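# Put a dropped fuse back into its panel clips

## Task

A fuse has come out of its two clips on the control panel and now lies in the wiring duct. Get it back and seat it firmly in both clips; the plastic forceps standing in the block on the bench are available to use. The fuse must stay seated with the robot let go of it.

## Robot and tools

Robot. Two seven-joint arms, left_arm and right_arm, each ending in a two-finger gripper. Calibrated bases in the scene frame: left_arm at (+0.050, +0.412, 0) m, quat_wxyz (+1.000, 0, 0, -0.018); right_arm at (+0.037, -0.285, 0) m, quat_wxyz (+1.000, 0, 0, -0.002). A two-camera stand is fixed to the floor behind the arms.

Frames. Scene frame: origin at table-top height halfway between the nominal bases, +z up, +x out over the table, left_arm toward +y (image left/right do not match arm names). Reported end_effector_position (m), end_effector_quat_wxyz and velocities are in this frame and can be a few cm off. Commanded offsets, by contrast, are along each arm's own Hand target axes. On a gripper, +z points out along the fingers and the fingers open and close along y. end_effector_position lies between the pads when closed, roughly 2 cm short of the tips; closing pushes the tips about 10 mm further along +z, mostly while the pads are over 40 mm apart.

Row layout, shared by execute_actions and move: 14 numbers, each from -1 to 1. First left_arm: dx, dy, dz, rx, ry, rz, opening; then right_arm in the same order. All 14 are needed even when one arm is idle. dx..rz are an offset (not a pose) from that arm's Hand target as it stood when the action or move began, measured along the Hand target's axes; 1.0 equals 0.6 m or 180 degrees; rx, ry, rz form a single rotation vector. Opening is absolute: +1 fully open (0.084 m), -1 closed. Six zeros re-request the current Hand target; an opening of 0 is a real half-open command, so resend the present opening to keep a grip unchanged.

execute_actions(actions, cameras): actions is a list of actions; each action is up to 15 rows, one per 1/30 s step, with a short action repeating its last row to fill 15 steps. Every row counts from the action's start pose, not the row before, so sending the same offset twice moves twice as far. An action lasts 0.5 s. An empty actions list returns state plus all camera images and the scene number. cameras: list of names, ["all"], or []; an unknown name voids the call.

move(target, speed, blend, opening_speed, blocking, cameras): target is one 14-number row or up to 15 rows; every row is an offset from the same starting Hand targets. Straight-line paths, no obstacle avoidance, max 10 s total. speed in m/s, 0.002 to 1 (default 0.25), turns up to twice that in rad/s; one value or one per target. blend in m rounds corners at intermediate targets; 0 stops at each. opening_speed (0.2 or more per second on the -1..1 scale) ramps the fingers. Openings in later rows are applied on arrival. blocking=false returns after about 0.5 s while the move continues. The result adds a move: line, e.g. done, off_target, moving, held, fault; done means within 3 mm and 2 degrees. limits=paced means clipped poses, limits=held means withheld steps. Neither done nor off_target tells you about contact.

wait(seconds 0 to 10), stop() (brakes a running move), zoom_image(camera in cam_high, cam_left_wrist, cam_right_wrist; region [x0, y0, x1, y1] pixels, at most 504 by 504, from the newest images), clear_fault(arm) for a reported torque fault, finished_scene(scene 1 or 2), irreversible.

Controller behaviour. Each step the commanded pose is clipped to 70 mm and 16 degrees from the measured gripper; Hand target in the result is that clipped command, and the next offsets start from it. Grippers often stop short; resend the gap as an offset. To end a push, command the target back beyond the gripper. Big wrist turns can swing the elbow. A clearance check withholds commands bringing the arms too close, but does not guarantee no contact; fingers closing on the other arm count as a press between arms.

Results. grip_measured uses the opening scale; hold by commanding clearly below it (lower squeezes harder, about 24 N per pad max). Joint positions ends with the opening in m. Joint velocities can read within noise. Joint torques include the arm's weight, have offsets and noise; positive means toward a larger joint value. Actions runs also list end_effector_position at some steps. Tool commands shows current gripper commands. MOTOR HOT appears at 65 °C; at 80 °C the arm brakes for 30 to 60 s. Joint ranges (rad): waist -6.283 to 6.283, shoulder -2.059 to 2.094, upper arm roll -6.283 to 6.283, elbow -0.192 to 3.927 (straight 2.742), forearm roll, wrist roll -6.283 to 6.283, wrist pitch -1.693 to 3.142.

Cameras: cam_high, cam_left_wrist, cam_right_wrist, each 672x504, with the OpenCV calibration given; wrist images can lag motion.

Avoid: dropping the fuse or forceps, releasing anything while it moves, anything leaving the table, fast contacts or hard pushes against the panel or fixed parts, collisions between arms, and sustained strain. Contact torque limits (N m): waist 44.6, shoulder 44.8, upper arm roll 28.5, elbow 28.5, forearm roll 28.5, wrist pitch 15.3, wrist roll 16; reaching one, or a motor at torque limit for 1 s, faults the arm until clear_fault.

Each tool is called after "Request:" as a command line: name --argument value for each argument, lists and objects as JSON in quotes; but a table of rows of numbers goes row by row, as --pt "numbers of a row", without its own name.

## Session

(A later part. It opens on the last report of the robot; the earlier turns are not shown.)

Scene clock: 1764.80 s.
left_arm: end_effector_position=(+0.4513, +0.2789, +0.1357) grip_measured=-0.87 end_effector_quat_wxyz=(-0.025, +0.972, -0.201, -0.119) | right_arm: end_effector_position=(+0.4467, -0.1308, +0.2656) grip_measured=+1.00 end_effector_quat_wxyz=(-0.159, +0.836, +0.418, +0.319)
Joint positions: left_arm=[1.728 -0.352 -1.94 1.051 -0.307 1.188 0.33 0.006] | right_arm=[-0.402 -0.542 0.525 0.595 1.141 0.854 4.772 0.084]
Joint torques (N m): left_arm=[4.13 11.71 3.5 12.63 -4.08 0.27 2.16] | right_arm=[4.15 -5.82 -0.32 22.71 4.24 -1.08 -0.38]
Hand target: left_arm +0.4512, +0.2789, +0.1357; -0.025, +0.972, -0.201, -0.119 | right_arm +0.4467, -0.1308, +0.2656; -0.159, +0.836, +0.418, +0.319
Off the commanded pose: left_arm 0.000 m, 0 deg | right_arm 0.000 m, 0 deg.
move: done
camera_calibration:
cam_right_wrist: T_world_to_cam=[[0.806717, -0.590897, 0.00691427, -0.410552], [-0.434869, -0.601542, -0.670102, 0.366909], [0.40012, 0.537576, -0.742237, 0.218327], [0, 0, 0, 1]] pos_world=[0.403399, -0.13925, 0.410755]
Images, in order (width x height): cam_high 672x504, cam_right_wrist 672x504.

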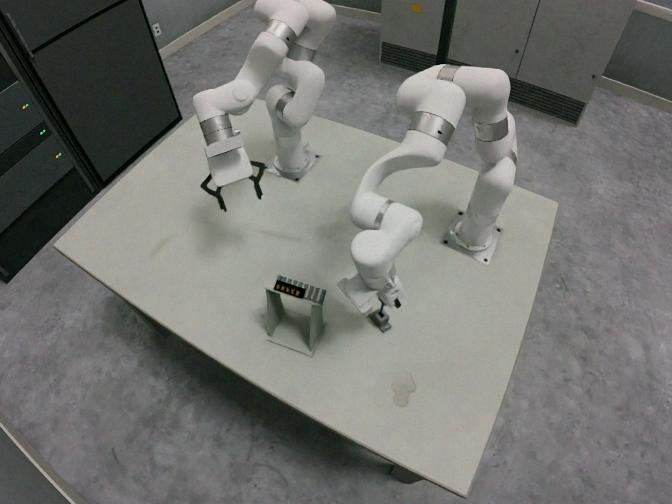

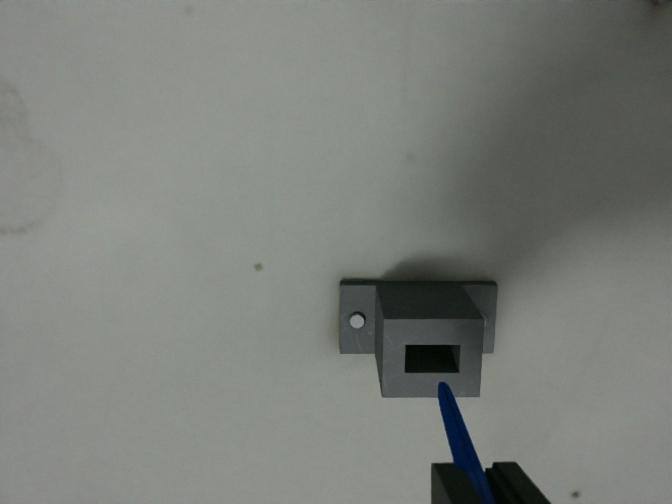

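Request:
move --target '[0.0034,0,0.0135,0,0,0,-1,0,0,0,0,0,0,1]' --speed 0.05 --cameras '["cam_right_wrist","cam_high"]'

Request:
zoom_image --camera "cam_right_wrist" --region '[330, 264, 570, 504]'

Request:
zoom_image --camera "cam_high" --region '[350, 290, 410, 350]'

Scene clock: 1786.63 s.
left_arm: end_effector_position=(+0.4513, +0.2789, +0.1274) grip_measured=-0.87 end_effector_quat_wxyz=(-0.025, +0.972, -0.201, -0.119) | right_arm: end_effector_position=(+0.4467, -0.1308, +0.2656) grip_measured=+1.00 end_effector_quat_wxyz=(-0.159, +0.836, +0.418, +0.319)
Joint positions: left_arm=[1.744 -0.369 -1.957 1.042 -0.325 1.17 0.343 0.006] | right_arm=[-0.402 -0.542 0.525 0.595 1.141 0.854 4.772 0.084]
Joint torques (N m): left_arm=[3.58 12.62 3.98 7.7 -4.39 -2.14 2.17] | right_arm=[4.09 -6.59 -0.17 22.92 4.05 -1.02 -0.32]
Hand target: left_arm +0.4513, +0.2789, +0.1274; -0.025, +0.972, -0.201, -0.119 | right_arm +0.4467, -0.1308, +0.2656; -0.159, +0.836, +0.418, +0.319
Off the commanded pose: left_arm 0.000 m, 0 deg | right_arm 0.000 m, 0 deg.
move: done
camera_calibration:
cam_right_wrist: T_world_to_cam=[[0.806717, -0.590897, 0.00691427, -0.410552], [-0.434869, -0.601542, -0.670102, 0.366909], [0.40012, 0.537576, -0.742237, 0.218327], [0, 0, 0, 1]] pos_world=[0.403399, -0.13925, 0.410755]
Images, in order (width x height): cam_high 672x504, cam_right_wrist 672x504.

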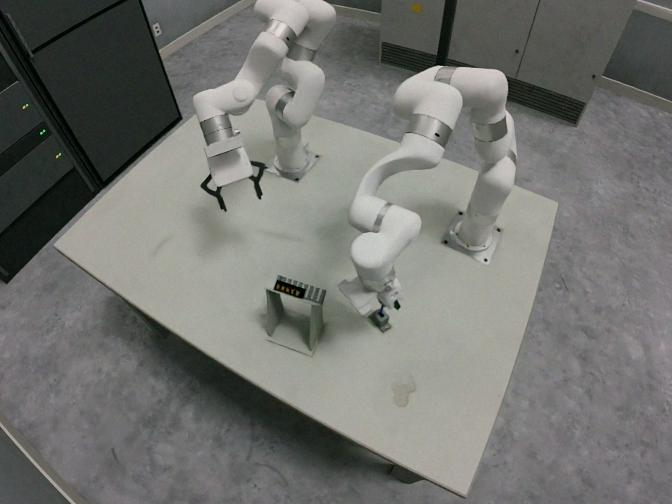

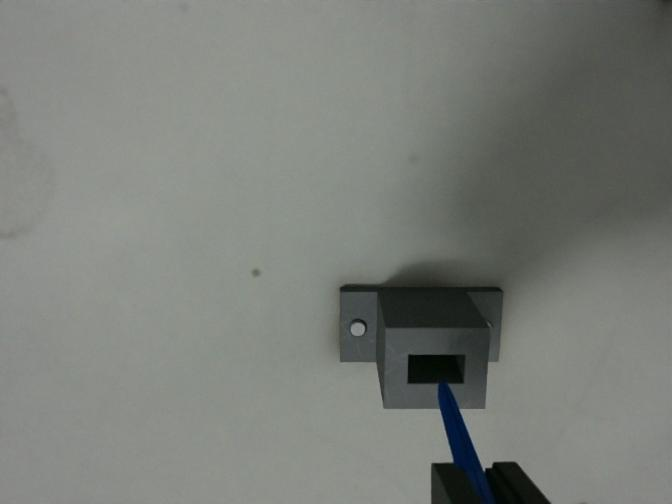

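Scaled by 2.100 from the camera's 672x504 image, which has a finer 960x720 frame.

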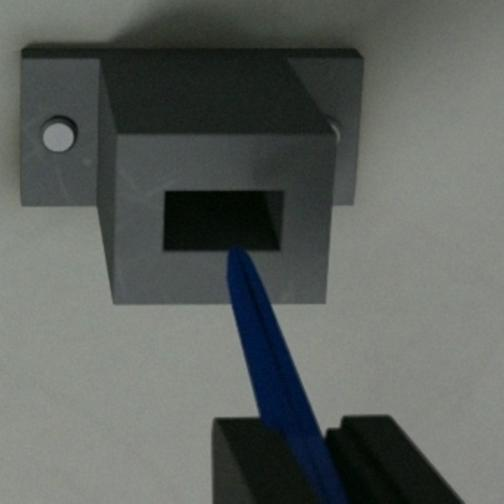

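Scaled by 8.400 from the camera's 672x504 image, which has a finer 960x720 frame.

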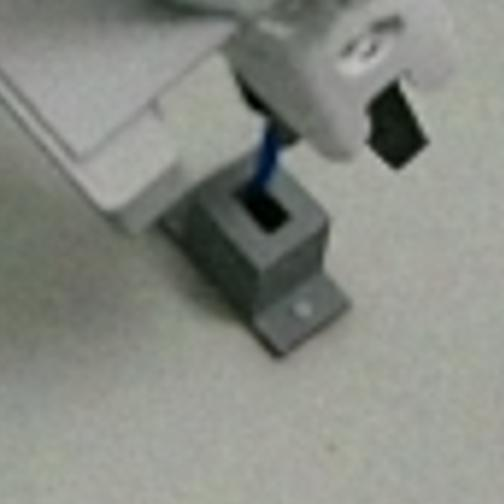

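Request:
move --pt "-0.0048 0 0.0012 0 0 0 -1 0 0 0 0 0 0 1" --pt "-0.0016 0 0.0142 0 0 0 -1 0 0 0 0 0 0 1" --speed 0.04 --cameras '["cam_right_wrist","cam_high"]'

Request:
zoom_image --camera "cam_right_wrist" --region '[330, 264, 570, 504]'

Request:
zoom_image --camera "cam_high" --region '[350, 290, 410, 350]'

Scene clock: 1815.37 s.
left_arm: end_effector_position=(+0.4485, +0.2800, +0.1194) grip_measured=-0.87 end_effector_quat_wxyz=(-0.025, +0.972, -0.201, -0.119) | right_arm: end_effector_position=(+0.4467, -0.1308, +0.2656) grip_measured=+1.00 end_effector_quat_wxyz=(-0.159, +0.836, +0.418, +0.319)
Joint positions: left_arm=[1.746 -0.375 -1.964 1.021 -0.334 1.148 0.349 0.006] | right_arm=[-0.402 -0.542 0.525 0.595 1.141 0.854 4.772 0.084]
Joint torques (N m): left_arm=[3.94 12.04 3.83 7.8 -4.2 -2.49 2.09] | right_arm=[3.61 -6.64 -0.51 22.77 4.14 -1.05 -0.36]
Hand target: left_arm +0.4485, +0.2800, +0.1193; -0.025, +0.972, -0.201, -0.119 | right_arm +0.4467, -0.1308, +0.2656; -0.159, +0.836, +0.418, +0.319
Off the commanded pose: left_arm 0.000 m, 0 deg | right_arm 0.000 m, 0 deg.
move: done
camera_calibration:
cam_right_wrist: T_world_to_cam=[[0.806717, -0.590897, 0.00691427, -0.410552], [-0.434869, -0.601542, -0.670102, 0.366909], [0.40012, 0.537576, -0.742237, 0.218327], [0, 0, 0, 1]] pos_world=[0.403399, -0.13925, 0.410755]
Images, in order (width x height): cam_high 672x504, cam_right_wrist 672x504.

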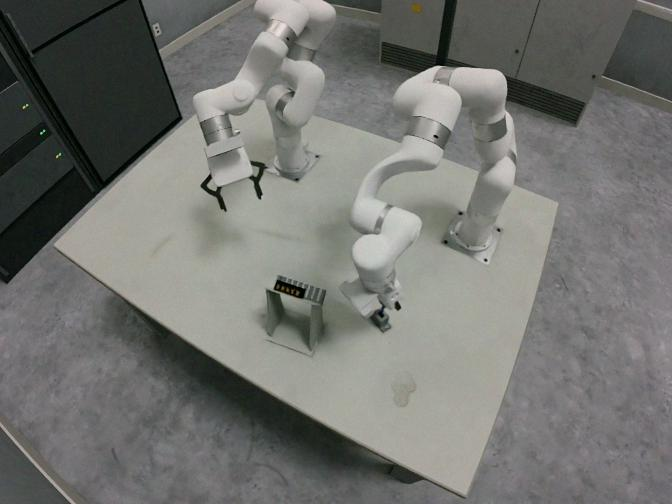

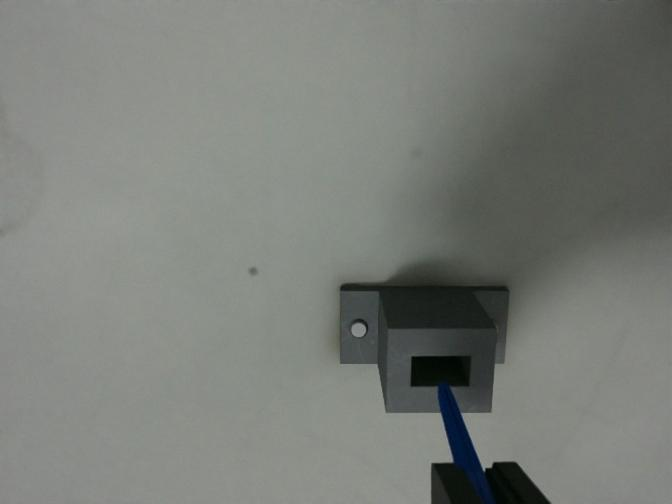

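Scaled by 2.100 from the camera's 672x504 image, which has a finer 960x720 frame.

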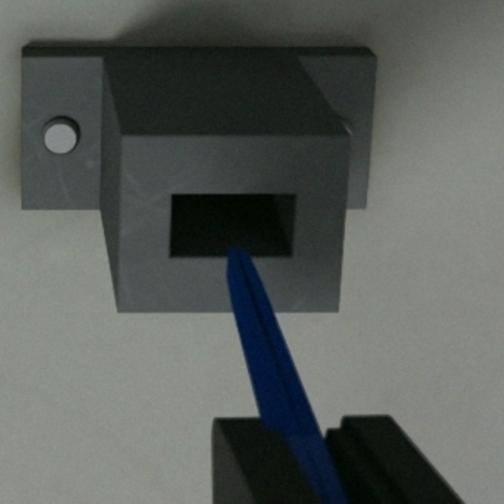

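Scaled by 8.400 from the camera's 672x504 image, which has a finer 960x720 frame.

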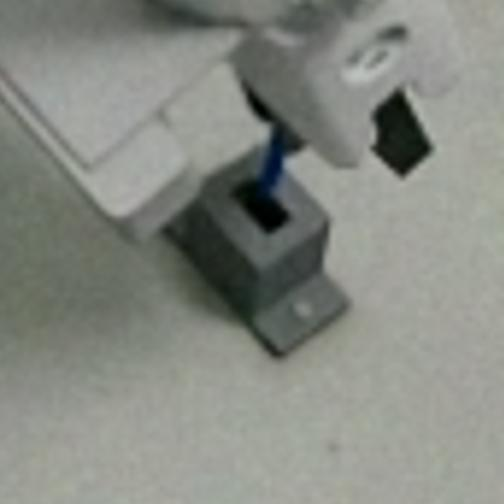

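Request:
move --pt "0.0032 0.0005 0.0129 0 0 0 -1 0 0 0 0 0 0 1" --pt "0.0052 0.0005 0.0207 0 0 0 -1 0 0 0 0 0 0 1" --speed 0.03 --cameras '["cam_right_wrist","cam_high"]'

Request:
zoom_image --camera "cam_right_wrist" --region '[330, 264, 570, 504]'

Request:
zoom_image --camera "cam_high" --region '[350, 290, 410, 350]'

Scene clock: 1827.50 s.
left_arm: end_effector_position=(+0.4484, +0.2798, +0.1066) grip_measured=-0.87 end_effector_quat_wxyz=(-0.025, +0.972, -0.201, -0.119) | right_arm: end_effector_position=(+0.4467, -0.1308, +0.2656) grip_measured=+1.00 end_effector_quat_wxyz=(-0.159, +0.836, +0.418, +0.319)
Joint positions: left_arm=[1.77 -0.403 -1.992 1.01 -0.364 1.121 0.368 0.006] | right_arm=[-0.402 -0.542 0.525 0.595 1.141 0.854 4.772 0.084]
Joint torques (N m): left_arm=[3.39 13.09 4.37 7.38 -4.4 -2.16 2.29] | right_arm=[3.81 -5.69 -0.14 22.65 3.78 -1.06 -0.34]
Hand target: left_arm +0.4484, +0.2798, +0.1065; -0.025, +0.972, -0.201, -0.119 | right_arm +0.4467, -0.1308, +0.2656; -0.159, +0.836, +0.418, +0.319
Off the commanded pose: left_arm 0.000 m, 0 deg | right_arm 0.000 m, 0 deg.
move: done
camera_calibration:
cam_right_wrist: T_world_to_cam=[[0.806717, -0.590897, 0.00691427, -0.410552], [-0.434869, -0.601542, -0.670102, 0.366909], [0.40012, 0.537576, -0.742237, 0.218327], [0, 0, 0, 1]] pos_world=[0.403399, -0.13925, 0.410755]
Images, in order (width x height): cam_high 672x504, cam_right_wrist 672x504.

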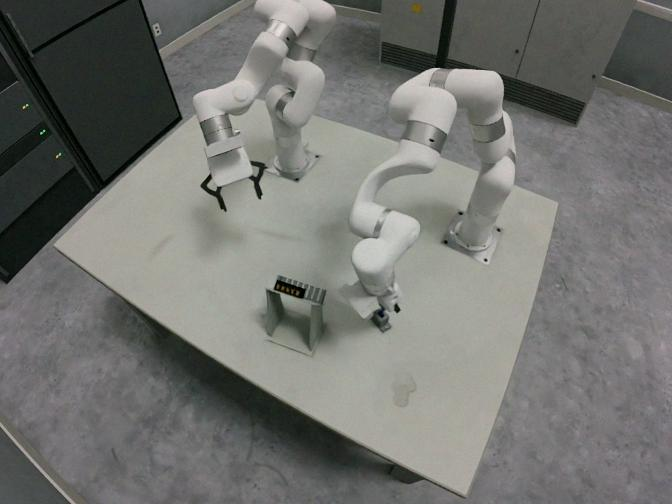

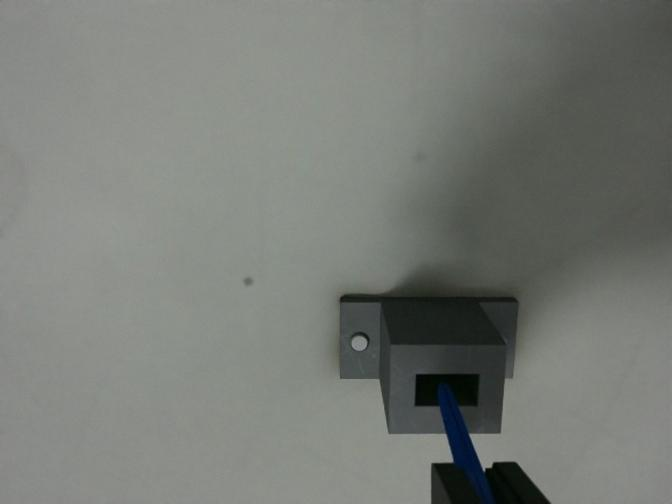

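Scaled by 2.100 from the camera's 672x504 image, which has a finer 960x720 frame.

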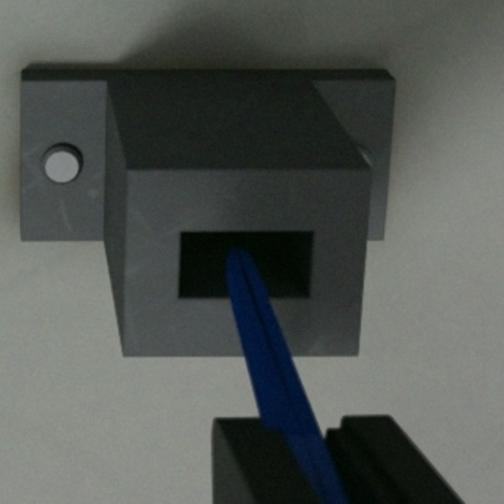

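Scaled by 8.400 from the camera's 672x504 image, which has a finer 960x720 frame.

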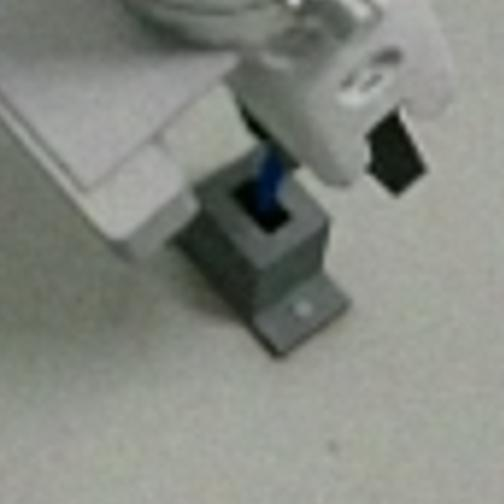

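Request:
move --pt "0.0020 0.0008 0.0079 0 0 0 -1 0 0 0 0 0 0 1" --pt "0.0089 0.0008 0.0356 0 0 0 -1 0 0 0 0 0 0 1" --speed 0.04 --cameras '["cam_right_wrist"]'

Request:
zoom_image --camera "cam_right_wrist" --region '[330, 264, 570, 504]'

Scene clock: 1839.40 s.
left_arm: end_effector_position=(+0.4482, +0.2793, +0.0845) grip_measured=-0.87 end_effector_quat_wxyz=(-0.025, +0.972, -0.201, -0.119) | right_arm: end_effector_position=(+0.4467, -0.1308, +0.2656) grip_measured=+1.00 end_effector_quat_wxyz=(-0.159, +0.836, +0.418, +0.319)
Joint positions: left_arm=[1.811 -0.451 -2.042 0.994 -0.415 1.076 0.399 0.006] | right_arm=[-0.402 -0.542 0.525 0.595 1.141 0.854 4.772 0.084]
Joint torques (N m): left_arm=[3.86 14.8 5.16 7.23 -4.13 -2.38 1.94] | right_arm=[3.36 -6.44 -0.05 22.85 3.93 -1.04 -0.22]
Hand target: left_arm +0.4482, +0.2793, +0.0845; -0.025, +0.972, -0.201, -0.119 | right_arm +0.4467, -0.1308, +0.2656; -0.159, +0.836, +0.418, +0.319
Off the commanded pose: left_arm 0.000 m, 0 deg | right_arm 0.000 m, 0 deg.
move: done
camera_calibration:
cam_right_wrist: T_world_to_cam=[[0.806717, -0.590897, 0.00691427, -0.410552], [-0.434869, -0.601542, -0.670102, 0.366909], [0.40012, 0.537576, -0.742237, 0.218327], [0, 0, 0, 1]] pos_world=[0.403399, -0.13925, 0.410755]
Images, in order (width x height): cam_right_wrist 672x504.

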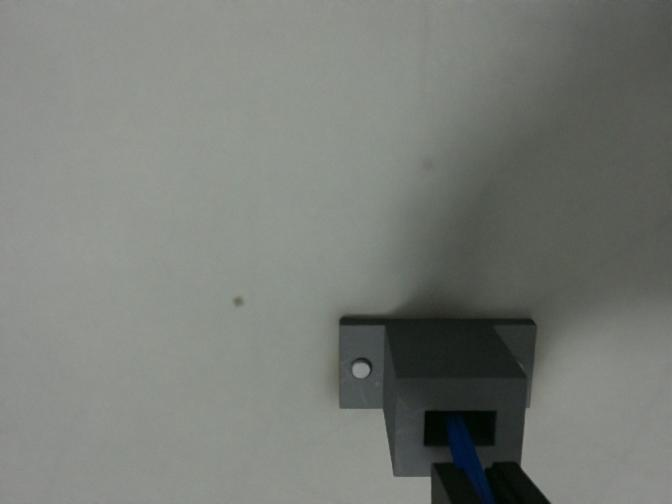

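Scaled by 2.100 from the camera's 672x504 image, which has a finer 960x720 frame.

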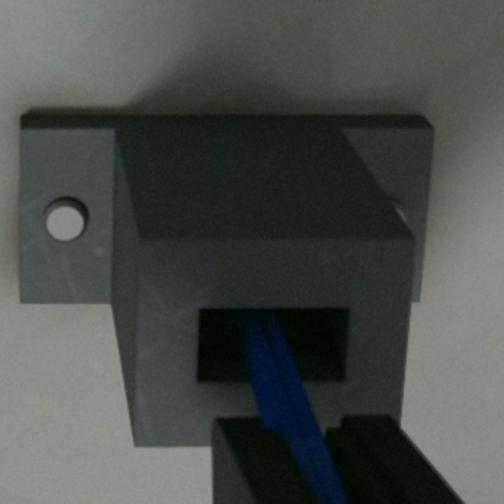

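Request:
move --pt "0.0024 0 0.0097 0 0 0 -1 0 0 0 0 0 0 1" --pt "0.0024 0 0.0097 0 0 0 -0.1 0 0 0 0 0 0 1" --pt "-0.0343 0 -0.1374 0 0 0 -0.1 0 0 0 0 0 0 1" --speed '[0.04,0.04,0.15]' --opening_speed 0.8 --cameras '["cam_right_wrist","cam_high"]'

Request:
zoom_image --camera "cam_right_wrist" --region '[330, 264, 570, 504]'

Request:
zoom_image --camera "cam_high" --region '[350, 290, 410, 350]'

Scene clock: 1862.93 s.
left_arm: end_effector_position=(+0.4483, +0.2793, +0.1695) grip_measured=-0.11 end_effector_quat_wxyz=(-0.025, +0.972, -0.201, -0.119) | right_arm: end_effector_position=(+0.4467, -0.1308, +0.2656) grip_measured=+1.00 end_effector_quat_wxyz=(-0.159, +0.836, +0.418, +0.319)
Joint positions: left_arm=[1.656 -0.256 -1.877 1.082 -0.213 1.257 0.262 0.039] | right_arm=[-0.402 -0.542 0.525 0.595 1.141 0.854 4.772 0.084]
Joint torques (N m): left_arm=[-4.94 19.85 11.36 8.51 4.75 -0.26 -2.07] | right_arm=[3.22 -6.18 -0.36 22.7 3.83 -1.25 -0.33]
Hand target: left_arm +0.4482, +0.2793, +0.1695; -0.025, +0.972, -0.201, -0.119 | right_arm +0.4467, -0.1308, +0.2656; -0.159, +0.836, +0.418, +0.319
Off the commanded pose: left_arm 0.000 m, 0 deg | right_arm 0.000 m, 0 deg.
move: done
camera_calibration:
cam_right_wrist: T_world_to_cam=[[0.806717, -0.590897, 0.00691427, -0.410552], [-0.434869, -0.601542, -0.670102, 0.366909], [0.40012, 0.537576, -0.742237, 0.218327], [0, 0, 0, 1]] pos_world=[0.403399, -0.13925, 0.410755]
Images, in order (width x height): cam_high 672x504, cam_right_wrist 672x504.

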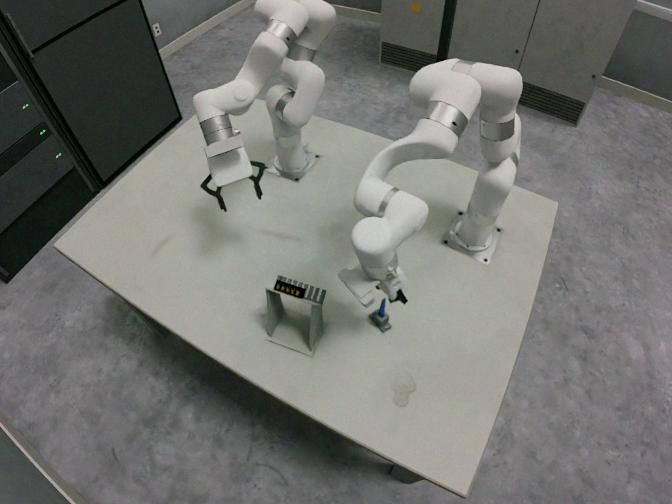

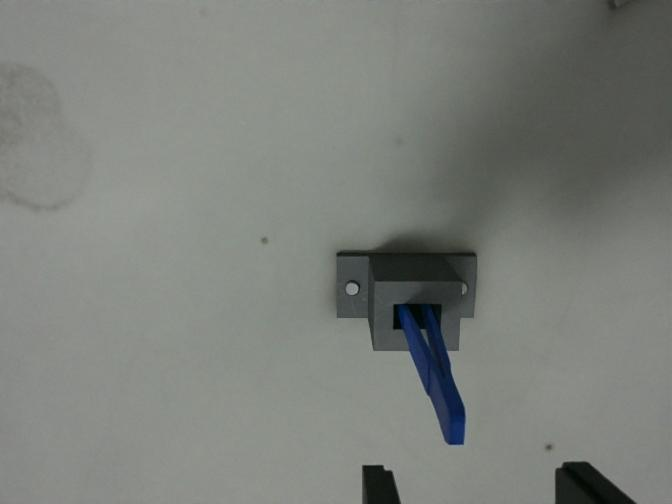

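Scaled by 2.100 from the camera's 672x504 image, which has a finer 960x720 frame.

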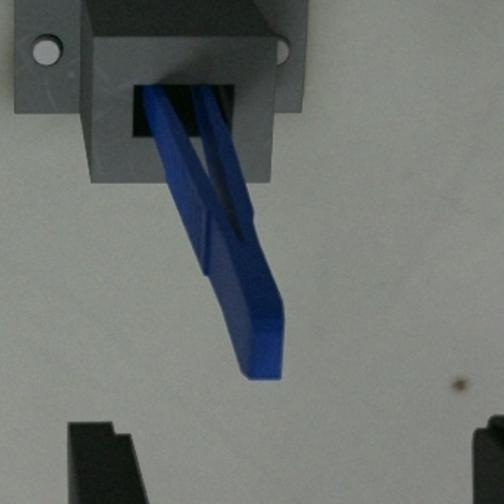

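Scaled by 8.400 from the camera's 672x504 image, which has a finer 960x720 frame.

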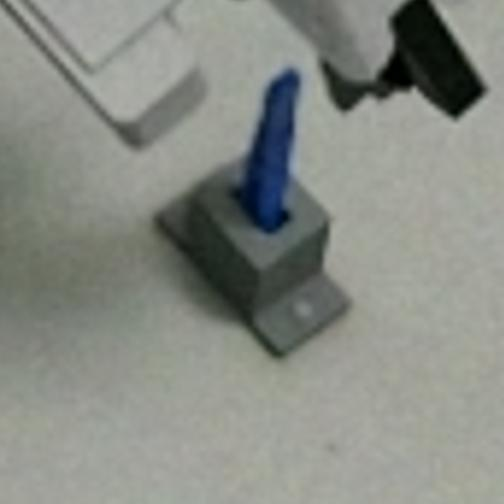

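Request:
move --pt "0.0289 -0.0008 -0.0072 0 0.0778 0 0 0 0 0 0 0 0 1" --pt "0.0684 -0.0008 0.1513 0 0.0778 0 0 0 0 0 0 0 0 1" --pt "0.0684 -0.0008 0.1513 0 0.0778 0 -0.97 0 0 0 0 0 0 1" --speed '[0.15,0.1,0.1]' --opening_speed 0.8 --cameras '["cam_right_wrist"]'

Scene clock: 1877.10 s.
left_arm: end_effector_position=(+0.4855, +0.2594, +0.0905) grip_measured=-0.01 end_effector_quat_wxyz=(+0.001, +0.978, -0.208, +0.037) | right_arm: end_effector_position=(+0.4467, -0.1308, +0.2656) grip_measured=+1.00 end_effector_quat_wxyz=(-0.159, +0.836, +0.418, +0.319)
Joint positions: left_arm=[1.692 -0.319 -1.989 0.835 -0.459 0.678 0.412 0.044] | right_arm=[-0.402 -0.542 0.525 0.595 1.141 0.854 4.772 0.084]
Joint torques (N m): left_arm=[-2.22 13.17 4.1 12.25 0.42 -1.09 -0.14] | right_arm=[3.08 -6.12 -0.17 22.72 4.21 -1.34 -0.49]
Hand target: left_arm +0.4855, +0.2594, +0.0905; +0.001, +0.978, -0.208, +0.037 (not the last commanded pose) | right_arm +0.4467, -0.1308, +0.2656; -0.159, +0.836, +0.418, +0.319
Tool commands: left_gripper/opening=+0.0 right_gripper/opening=+1.0
Off the commanded pose: left_arm 0.031 m, 4 deg | right_arm 0.000 m, 0 deg.
TORQUE FAULT: the external load on joint 4 (elbow) of the left arm reached its load limit, and that arm stopped. The contact can be on any part of that arm beyond that joint, not only on its tool. A torque fault puts only its own arm into a fault stop. That arm's remaining commands of this call were not run. The hold on joint 4 (elbow) of that arm was moved back by the arm itself, up to 3 degrees, as the stop began. That arm is still stopped at the end of this call. While its stop runs, that arm, its gripper or tool too, takes no new command.
CLEAR FAULT: the left arm stays stopped (state 4) until you call clear_fault(arm="left_arm").
End effector pose when the fault began: left_arm: position (+0.4644, +0.2723, +0.0726), quat_wxyz (-0.003, +0.980, -0.201, +0.012)
Joint positions when the fault began: left_arm=[1.691 -0.319 -1.989 0.783 -0.459 0.677 0.411 0.044]
move: fault (left_arm); path passed 2 of 3 targets; target 3's new opening was not sent
camera_calibration:
cam_right_wrist: T_world_to_cam=[[0.806717, -0.590897, 0.00691427, -0.410552], [-0.434869, -0.601542, -0.670102, 0.366909], [0.40012, 0.537576, -0.742237, 0.218327], [0, 0, 0, 1]] pos_world=[0.403399, -0.13925, 0.410755]
Images, in order (width x height): cam_right_wrist 672x504.

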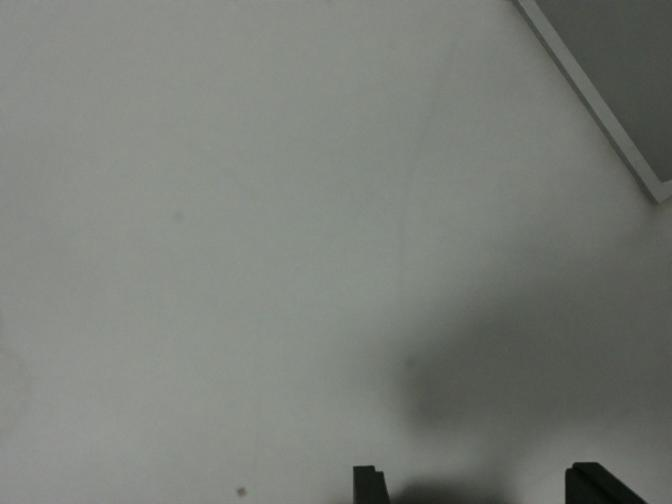

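Request:
clear_fault --arm "left_arm" --cameras '[]'

Request:
move --target '[0,0,-0.13,0,-0.02,0,0,0,0,0,0,0,0,1]' --speed 0.1 --cameras '["cam_right_wrist","cam_high"]'

Request:
zoom_image --camera "cam_high" --region '[350, 290, 410, 350]'

Scene clock: 1883.20 s.
left_arm: end_effector_position=(+0.4855, +0.2594, +0.0905) grip_measured=-0.01 end_effector_quat_wxyz=(+0.001, +0.978, -0.208, +0.037) | right_arm: end_effector_position=(+0.4467, -0.1308, +0.2656) grip_measured=+1.00 end_effector_quat_wxyz=(-0.159, +0.836, +0.418, +0.319)
Joint positions: left_arm=[1.692 -0.319 -1.989 0.835 -0.459 0.678 0.412 0.044] | right_arm=[-0.402 -0.542 0.525 0.595 1.141 0.854 4.772 0.084]
Joint torques (N m): left_arm=[-2.43 12.29 4.18 12.47 0.37 -1.01 -0.11] | right_arm=[2.81 -6.09 -0.27 22.79 4.21 -1.24 -0.26]
Hand target: left_arm +0.4855, +0.2594, +0.0905; +0.001, +0.978, -0.208, +0.037 (not the last commanded pose) | right_arm +0.4467, -0.1308, +0.2656; -0.159, +0.836, +0.418, +0.319
Tool commands: left_gripper/opening=+0.0 right_gripper/opening=+1.0
Off the commanded pose: left_arm 0.031 m, 4 deg | right_arm 0.000 m, 0 deg.
TORQUE FAULT, CONTINUED: the left arm's stop, for the torque fault of joint 4 (elbow) that an earlier result reported, is over. The call counts as one of the actions that you can send in this scene. The hold on joint 4 (elbow) of that arm was moved back by the arm itself, up to 3 degrees, as the stop began. That arm's target is now where it stood when the stop ended, not its last command. That arm's gripper keeps its grip as last carried out, and that arm accepts commands again: back off and push less far.
CLEAR FAULT: your call cleared the left arm's torque fault. If a joint's load stays at its limit, that arm stops again at once.
No camera images: "cameras" was empty.

Scene clock: 1884.77 s.
left_arm: end_effector_position=(+0.4799, +0.2607, +0.1682) grip_measured=-0.01 end_effector_quat_wxyz=(-0.006, +0.978, -0.208, +0.006) | right_arm: end_effector_position=(+0.4467, -0.1308, +0.2656) grip_measured=+1.00 end_effector_quat_wxyz=(-0.159, +0.836, +0.418, +0.319)
Joint positions: left_arm=[1.417 -0.06 -1.711 0.945 -0.059 0.927 0.122 0.044] | right_arm=[-0.402 -0.542 0.525 0.595 1.141 0.854 4.772 0.084]
Joint torques (N m): left_arm=[-4.94 11.12 6.4 9.31 4.37 -2.66 -1.83] | right_arm=[3.22 -5.7 -0.21 22.87 4.04 -1.28 -0.47]
Hand target: left_arm +0.4798, +0.2607, +0.1683; -0.006, +0.978, -0.208, +0.006 | right_arm +0.4467, -0.1308, +0.2656; -0.159, +0.836, +0.418, +0.319
Off the commanded pose: left_arm 0.000 m, 0 deg | right_arm 0.000 m, 0 deg.
move: done
camera_calibration:
cam_right_wrist: T_world_to_cam=[[0.806717, -0.590897, 0.00691427, -0.410552], [-0.434869, -0.601542, -0.670102, 0.366909], [0.40012, 0.537576, -0.742237, 0.218327], [0, 0, 0, 1]] pos_world=[0.403399, -0.13925, 0.410755]
Images, in order (width x height): cam_high 672x504, cam_right_wrist 672x504.

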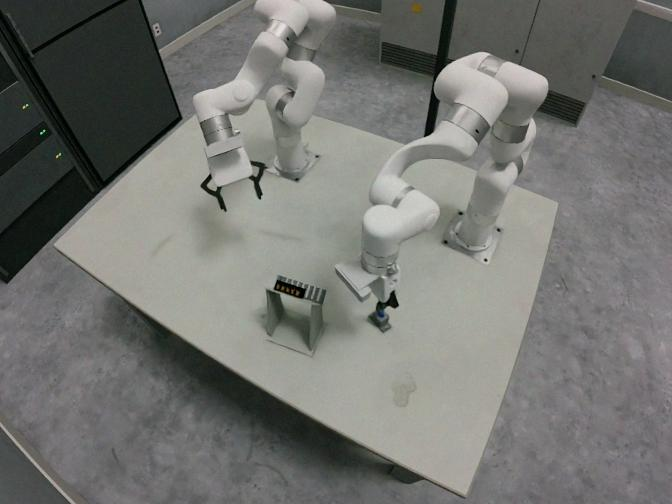

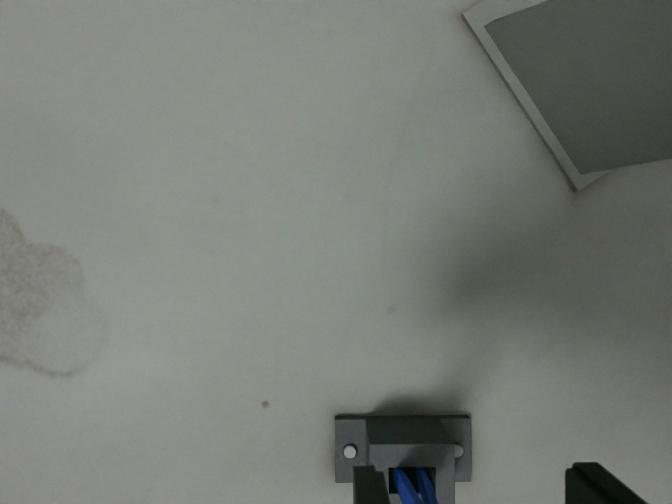

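Scaled by 8.400 from the camera's 672x504 image, which has a finer 960x720 frame.

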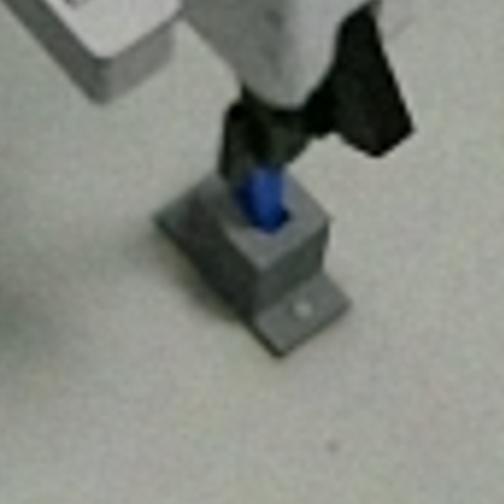

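Request:
move --pt "-0.0308 -0.0081 0 -0.0045 -0.003 -0.0032 0 0 0 0 0 0 0 1" --pt "-0.0298 -0.009 0.1455 -0.0045 -0.003 -0.0032 0 0 0 0 0 0 0 1" --pt "-0.0298 -0.009 0.1455 -0.0045 -0.003 -0.0032 -0.97 0 0 0 0 0 0 1" --pt "-0.0308 -0.0081 0 -0.0045 -0.003 -0.0032 -0.97 0 0 0 0 0 0 1" --speed '[0.1,0.08,0.1,0.1]' --opening_speed 1 --cameras '["cam_right_wrist","cam_high"]'

Request:
zoom_image --camera "cam_high" --region '[350, 290, 410, 350]'

Scene clock: 1906.87 s.
left_arm: end_effector_position=(+0.4649, +0.2727, +0.1682) grip_measured=-0.87 end_effector_quat_wxyz=(+0.000, +0.979, -0.203, +0.000) | right_arm: end_effector_position=(+0.4467, -0.1308, +0.2656) grip_measured=+1.00 end_effector_quat_wxyz=(-0.159, +0.836, +0.418, +0.319)
Joint positions: left_arm=[1.508 0.171 -1.828 0.893 0.203 0.946 -0.072 0.006] | right_arm=[-0.402 -0.542 0.525 0.595 1.141 0.854 4.772 0.084]
Joint torques (N m): left_arm=[3.97 8.78 -9.36 9.2 4.62 -2.71 -1.89] | right_arm=[2.87 -5.74 0.02 22.76 4.04 -1.4 -0.28]
Hand target: left_arm +0.4649, +0.2727, +0.1682; +0.000, +0.979, -0.203, +0.000 | right_arm +0.4467, -0.1308, +0.2656; -0.159, +0.836, +0.418, +0.319
Off the commanded pose: left_arm 0.000 m, 0 deg | right_arm 0.000 m, 0 deg.
move: done
camera_calibration:
cam_right_wrist: T_world_to_cam=[[0.806717, -0.590897, 0.00691427, -0.410552], [-0.434869, -0.601542, -0.670102, 0.366909], [0.40012, 0.537576, -0.742237, 0.218327], [0, 0, 0, 1]] pos_world=[0.403399, -0.13925, 0.410755]
Images, in order (width x height): cam_high 672x504, cam_right_wrist 672x504.

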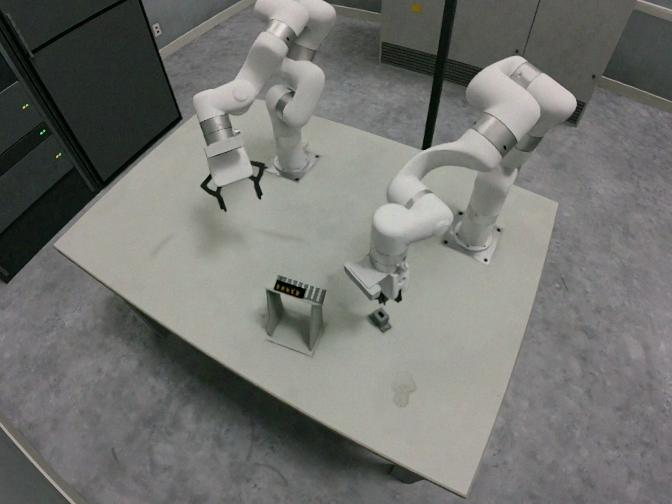

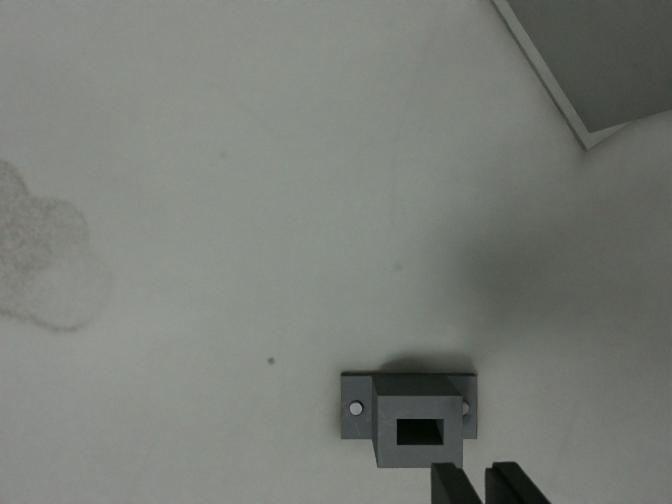

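Scaled by 8.400 from the camera's 672x504 image, which has a finer 960x720 frame.

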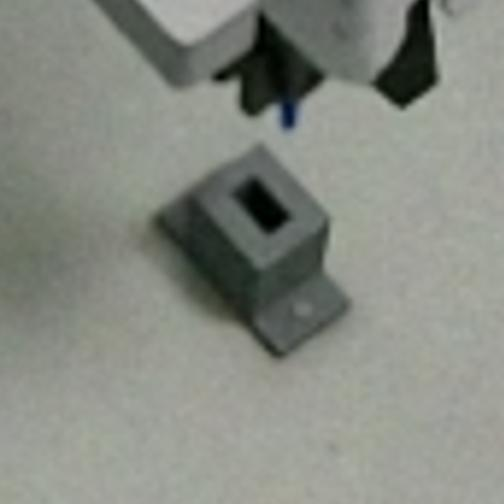

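Request:
move --pt "0.0352 0.367 -0.1385 0.0933 0.3242 -0.1614 -0.97 0 0 0 0 0 0 1" --pt "0.133 0.3057 -0.0718 0.0933 0.3242 -0.1614 -0.97 0 0 0 0 0 0 1" --speed '[0.35,0.2]' --blend '[0.02,0]' --cameras '["cam_right_wrist","cam_left_wrist"]'

Request:
zoom_image --camera "cam_right_wrist" --region '[300, 264, 540, 504]'

Request:
zoom_image --camera "cam_left_wrist" --region '[230, 100, 390, 260]'

Scene clock: 1931.20 s.
left_arm: end_effector_position=(+0.4653, +0.0727, +0.2114) grip_measured=-0.87 end_effector_quat_wxyz=(-0.038, +0.863, +0.066, +0.499) | right_arm: end_effector_position=(+0.4467, -0.1308, +0.2656) grip_measured=+1.00 end_effector_quat_wxyz=(-0.159, +0.836, +0.418, +0.319)
Joint positions: left_arm=[1.882 -0.071 -2.805 0.871 1.432 0.882 -2.168 0.006] | right_arm=[-0.402 -0.542 0.525 0.595 1.141 0.854 4.772 0.084]
Joint torques (N m): left_arm=[3.37 19.35 5.04 13.1 5.01 -1.14 -1.9] | right_arm=[2.29 -5.62 -0.15 22.6 4.05 -1.37 -0.22]
Hand target: left_arm +0.4654, +0.0727, +0.2114; -0.038, +0.863, +0.066, +0.499 | right_arm +0.4467, -0.1308, +0.2656; -0.159, +0.836, +0.418, +0.319
Off the commanded pose: left_arm 0.000 m, 0 deg | right_arm 0.000 m, 0 deg.
move: done
camera_calibration:
cam_left_wrist: T_world_to_cam=[[0.145343, -0.989378, -0.00258614, 0.0378828], [-0.4885, -0.0694889, -0.869792, 0.488013], [0.860374, 0.127682, -0.493411, -0.1748], [0, 0, 0, 1]] pos_world=[0.383282, 0.0937107, 0.33832]
cam_right_wrist: T_world_to_cam=[[0.806717, -0.590897, 0.00691427, -0.410552], [-0.434869, -0.601542, -0.670102, 0.366909], [0.40012, 0.537576, -0.742237, 0.218327], [0, 0, 0, 1]] pos_world=[0.403399, -0.13925, 0.410755]
Images, in order (width x height): cam_left_wrist 672x504, cam_right_wrist 672x504.

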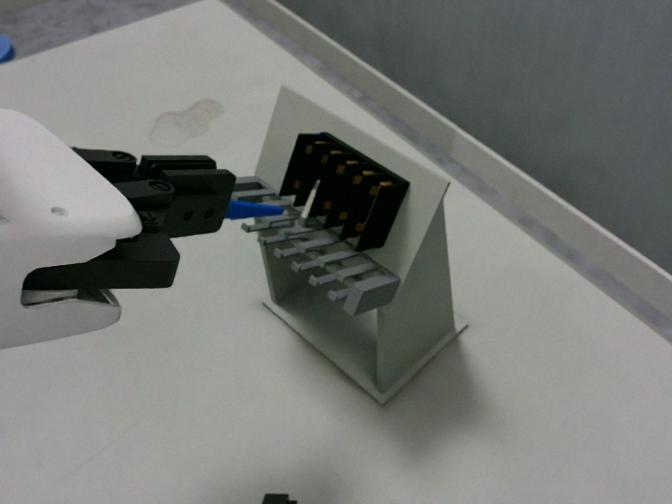

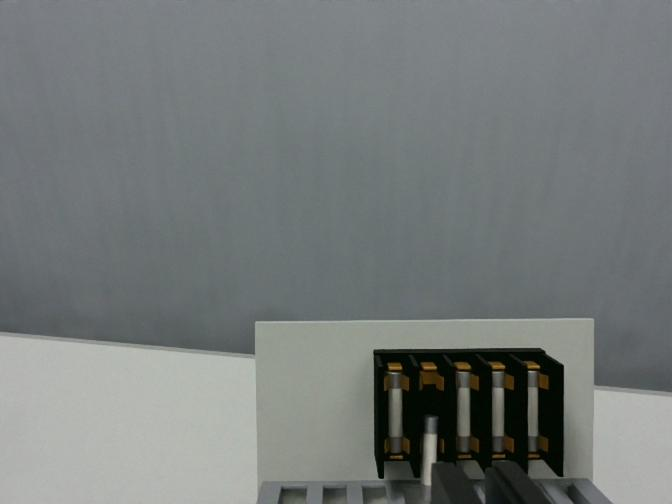

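Scaled by 2.100 from the camera's 672x504 image, which has a finer 960x720 frame.

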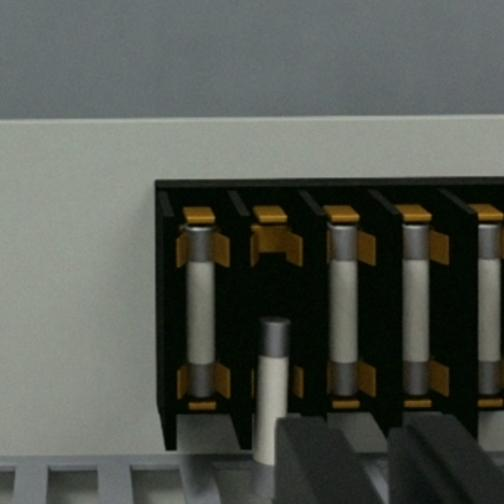

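Scaled by 3.150 from the camera's 672x504 image, which has a finer 960x720 frame.

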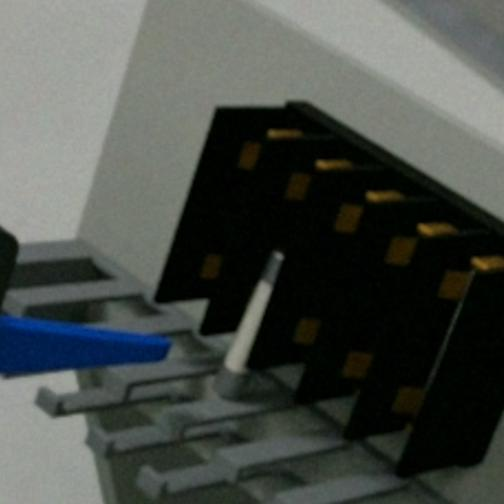

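Request:
move --pt "0 0 0 0 0 0 -0.75 0 0 0 0 0 0 1" --pt "0 0 0.035 0 0 0 -0.75 0 0 0 0 0 0 1" --speed 0.06 --opening_speed 0.4 --cameras '["cam_right_wrist","cam_left_wrist"]'

Request:
zoom_image --camera "cam_right_wrist" --region '[370, 364, 510, 504]'

Request:
zoom_image --camera "cam_left_wrist" --region '[250, 130, 360, 240]'

Scene clock: 1953.00 s.
left_arm: end_effector_position=(+0.4831, +0.0750, +0.2011) grip_measured=-0.77 end_effector_quat_wxyz=(-0.037, +0.864, +0.066, +0.499) | right_arm: end_effector_position=(+0.4467, -0.1308, +0.2656) grip_measured=+1.00 end_effector_quat_wxyz=(-0.159, +0.836, +0.418, +0.319)
Joint positions: left_arm=[1.909 -0.119 -2.783 0.897 1.465 0.833 -2.188 0.01] | right_arm=[-0.402 -0.542 0.525 0.595 1.141 0.854 4.772 0.084]
Joint torques (N m): left_arm=[12.53 9 22.69 10.04 4.76 1.38 -1.95] | right_arm=[2.21 -6.01 -0.11 22.66 3.82 -1.49 -0.49]
Hand target: left_arm +0.4833, +0.0754, +0.2009; -0.038, +0.863, +0.066, +0.499 | right_arm +0.4467, -0.1308, +0.2656; -0.159, +0.836, +0.418, +0.319
Off the commanded pose: left_arm 0.001 m, 0 deg | right_arm 0.000 m, 0 deg.
move: done
camera_calibration:
cam_left_wrist: T_world_to_cam=[[0.144346, -0.989525, -0.00212369, 0.0379057], [-0.488612, -0.0694093, -0.869736, 0.487848], [0.860478, 0.126581, -0.493513, -0.195456], [0, 0, 0, 1]] pos_world=[0.401083, 0.0961108, 0.32792]
cam_right_wrist: T_world_to_cam=[[0.806717, -0.590897, 0.00691427, -0.410552], [-0.434869, -0.601542, -0.670102, 0.366909], [0.40012, 0.537576, -0.742237, 0.218327], [0, 0, 0, 1]] pos_world=[0.403399, -0.13925, 0.410755]
Images, in order (width x height): cam_left_wrist 672x504, cam_right_wrist 672x504.

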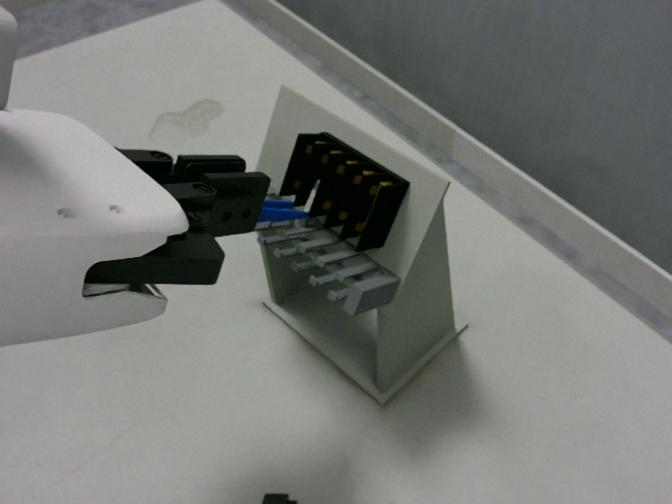

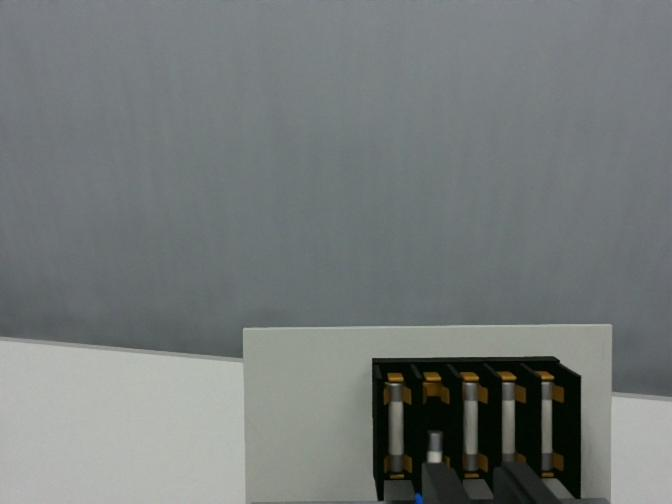

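Scaled by 3.600 from the camera's 672x504 image, which has a finer 960x720 frame.

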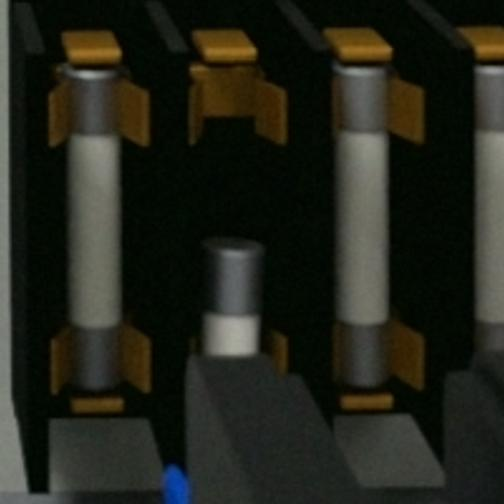

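Scaled by 4.582 from the camera's 672x504 image, which has a finer 960x720 frame.

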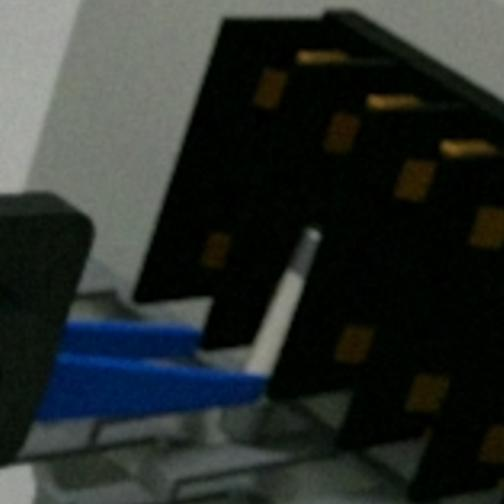

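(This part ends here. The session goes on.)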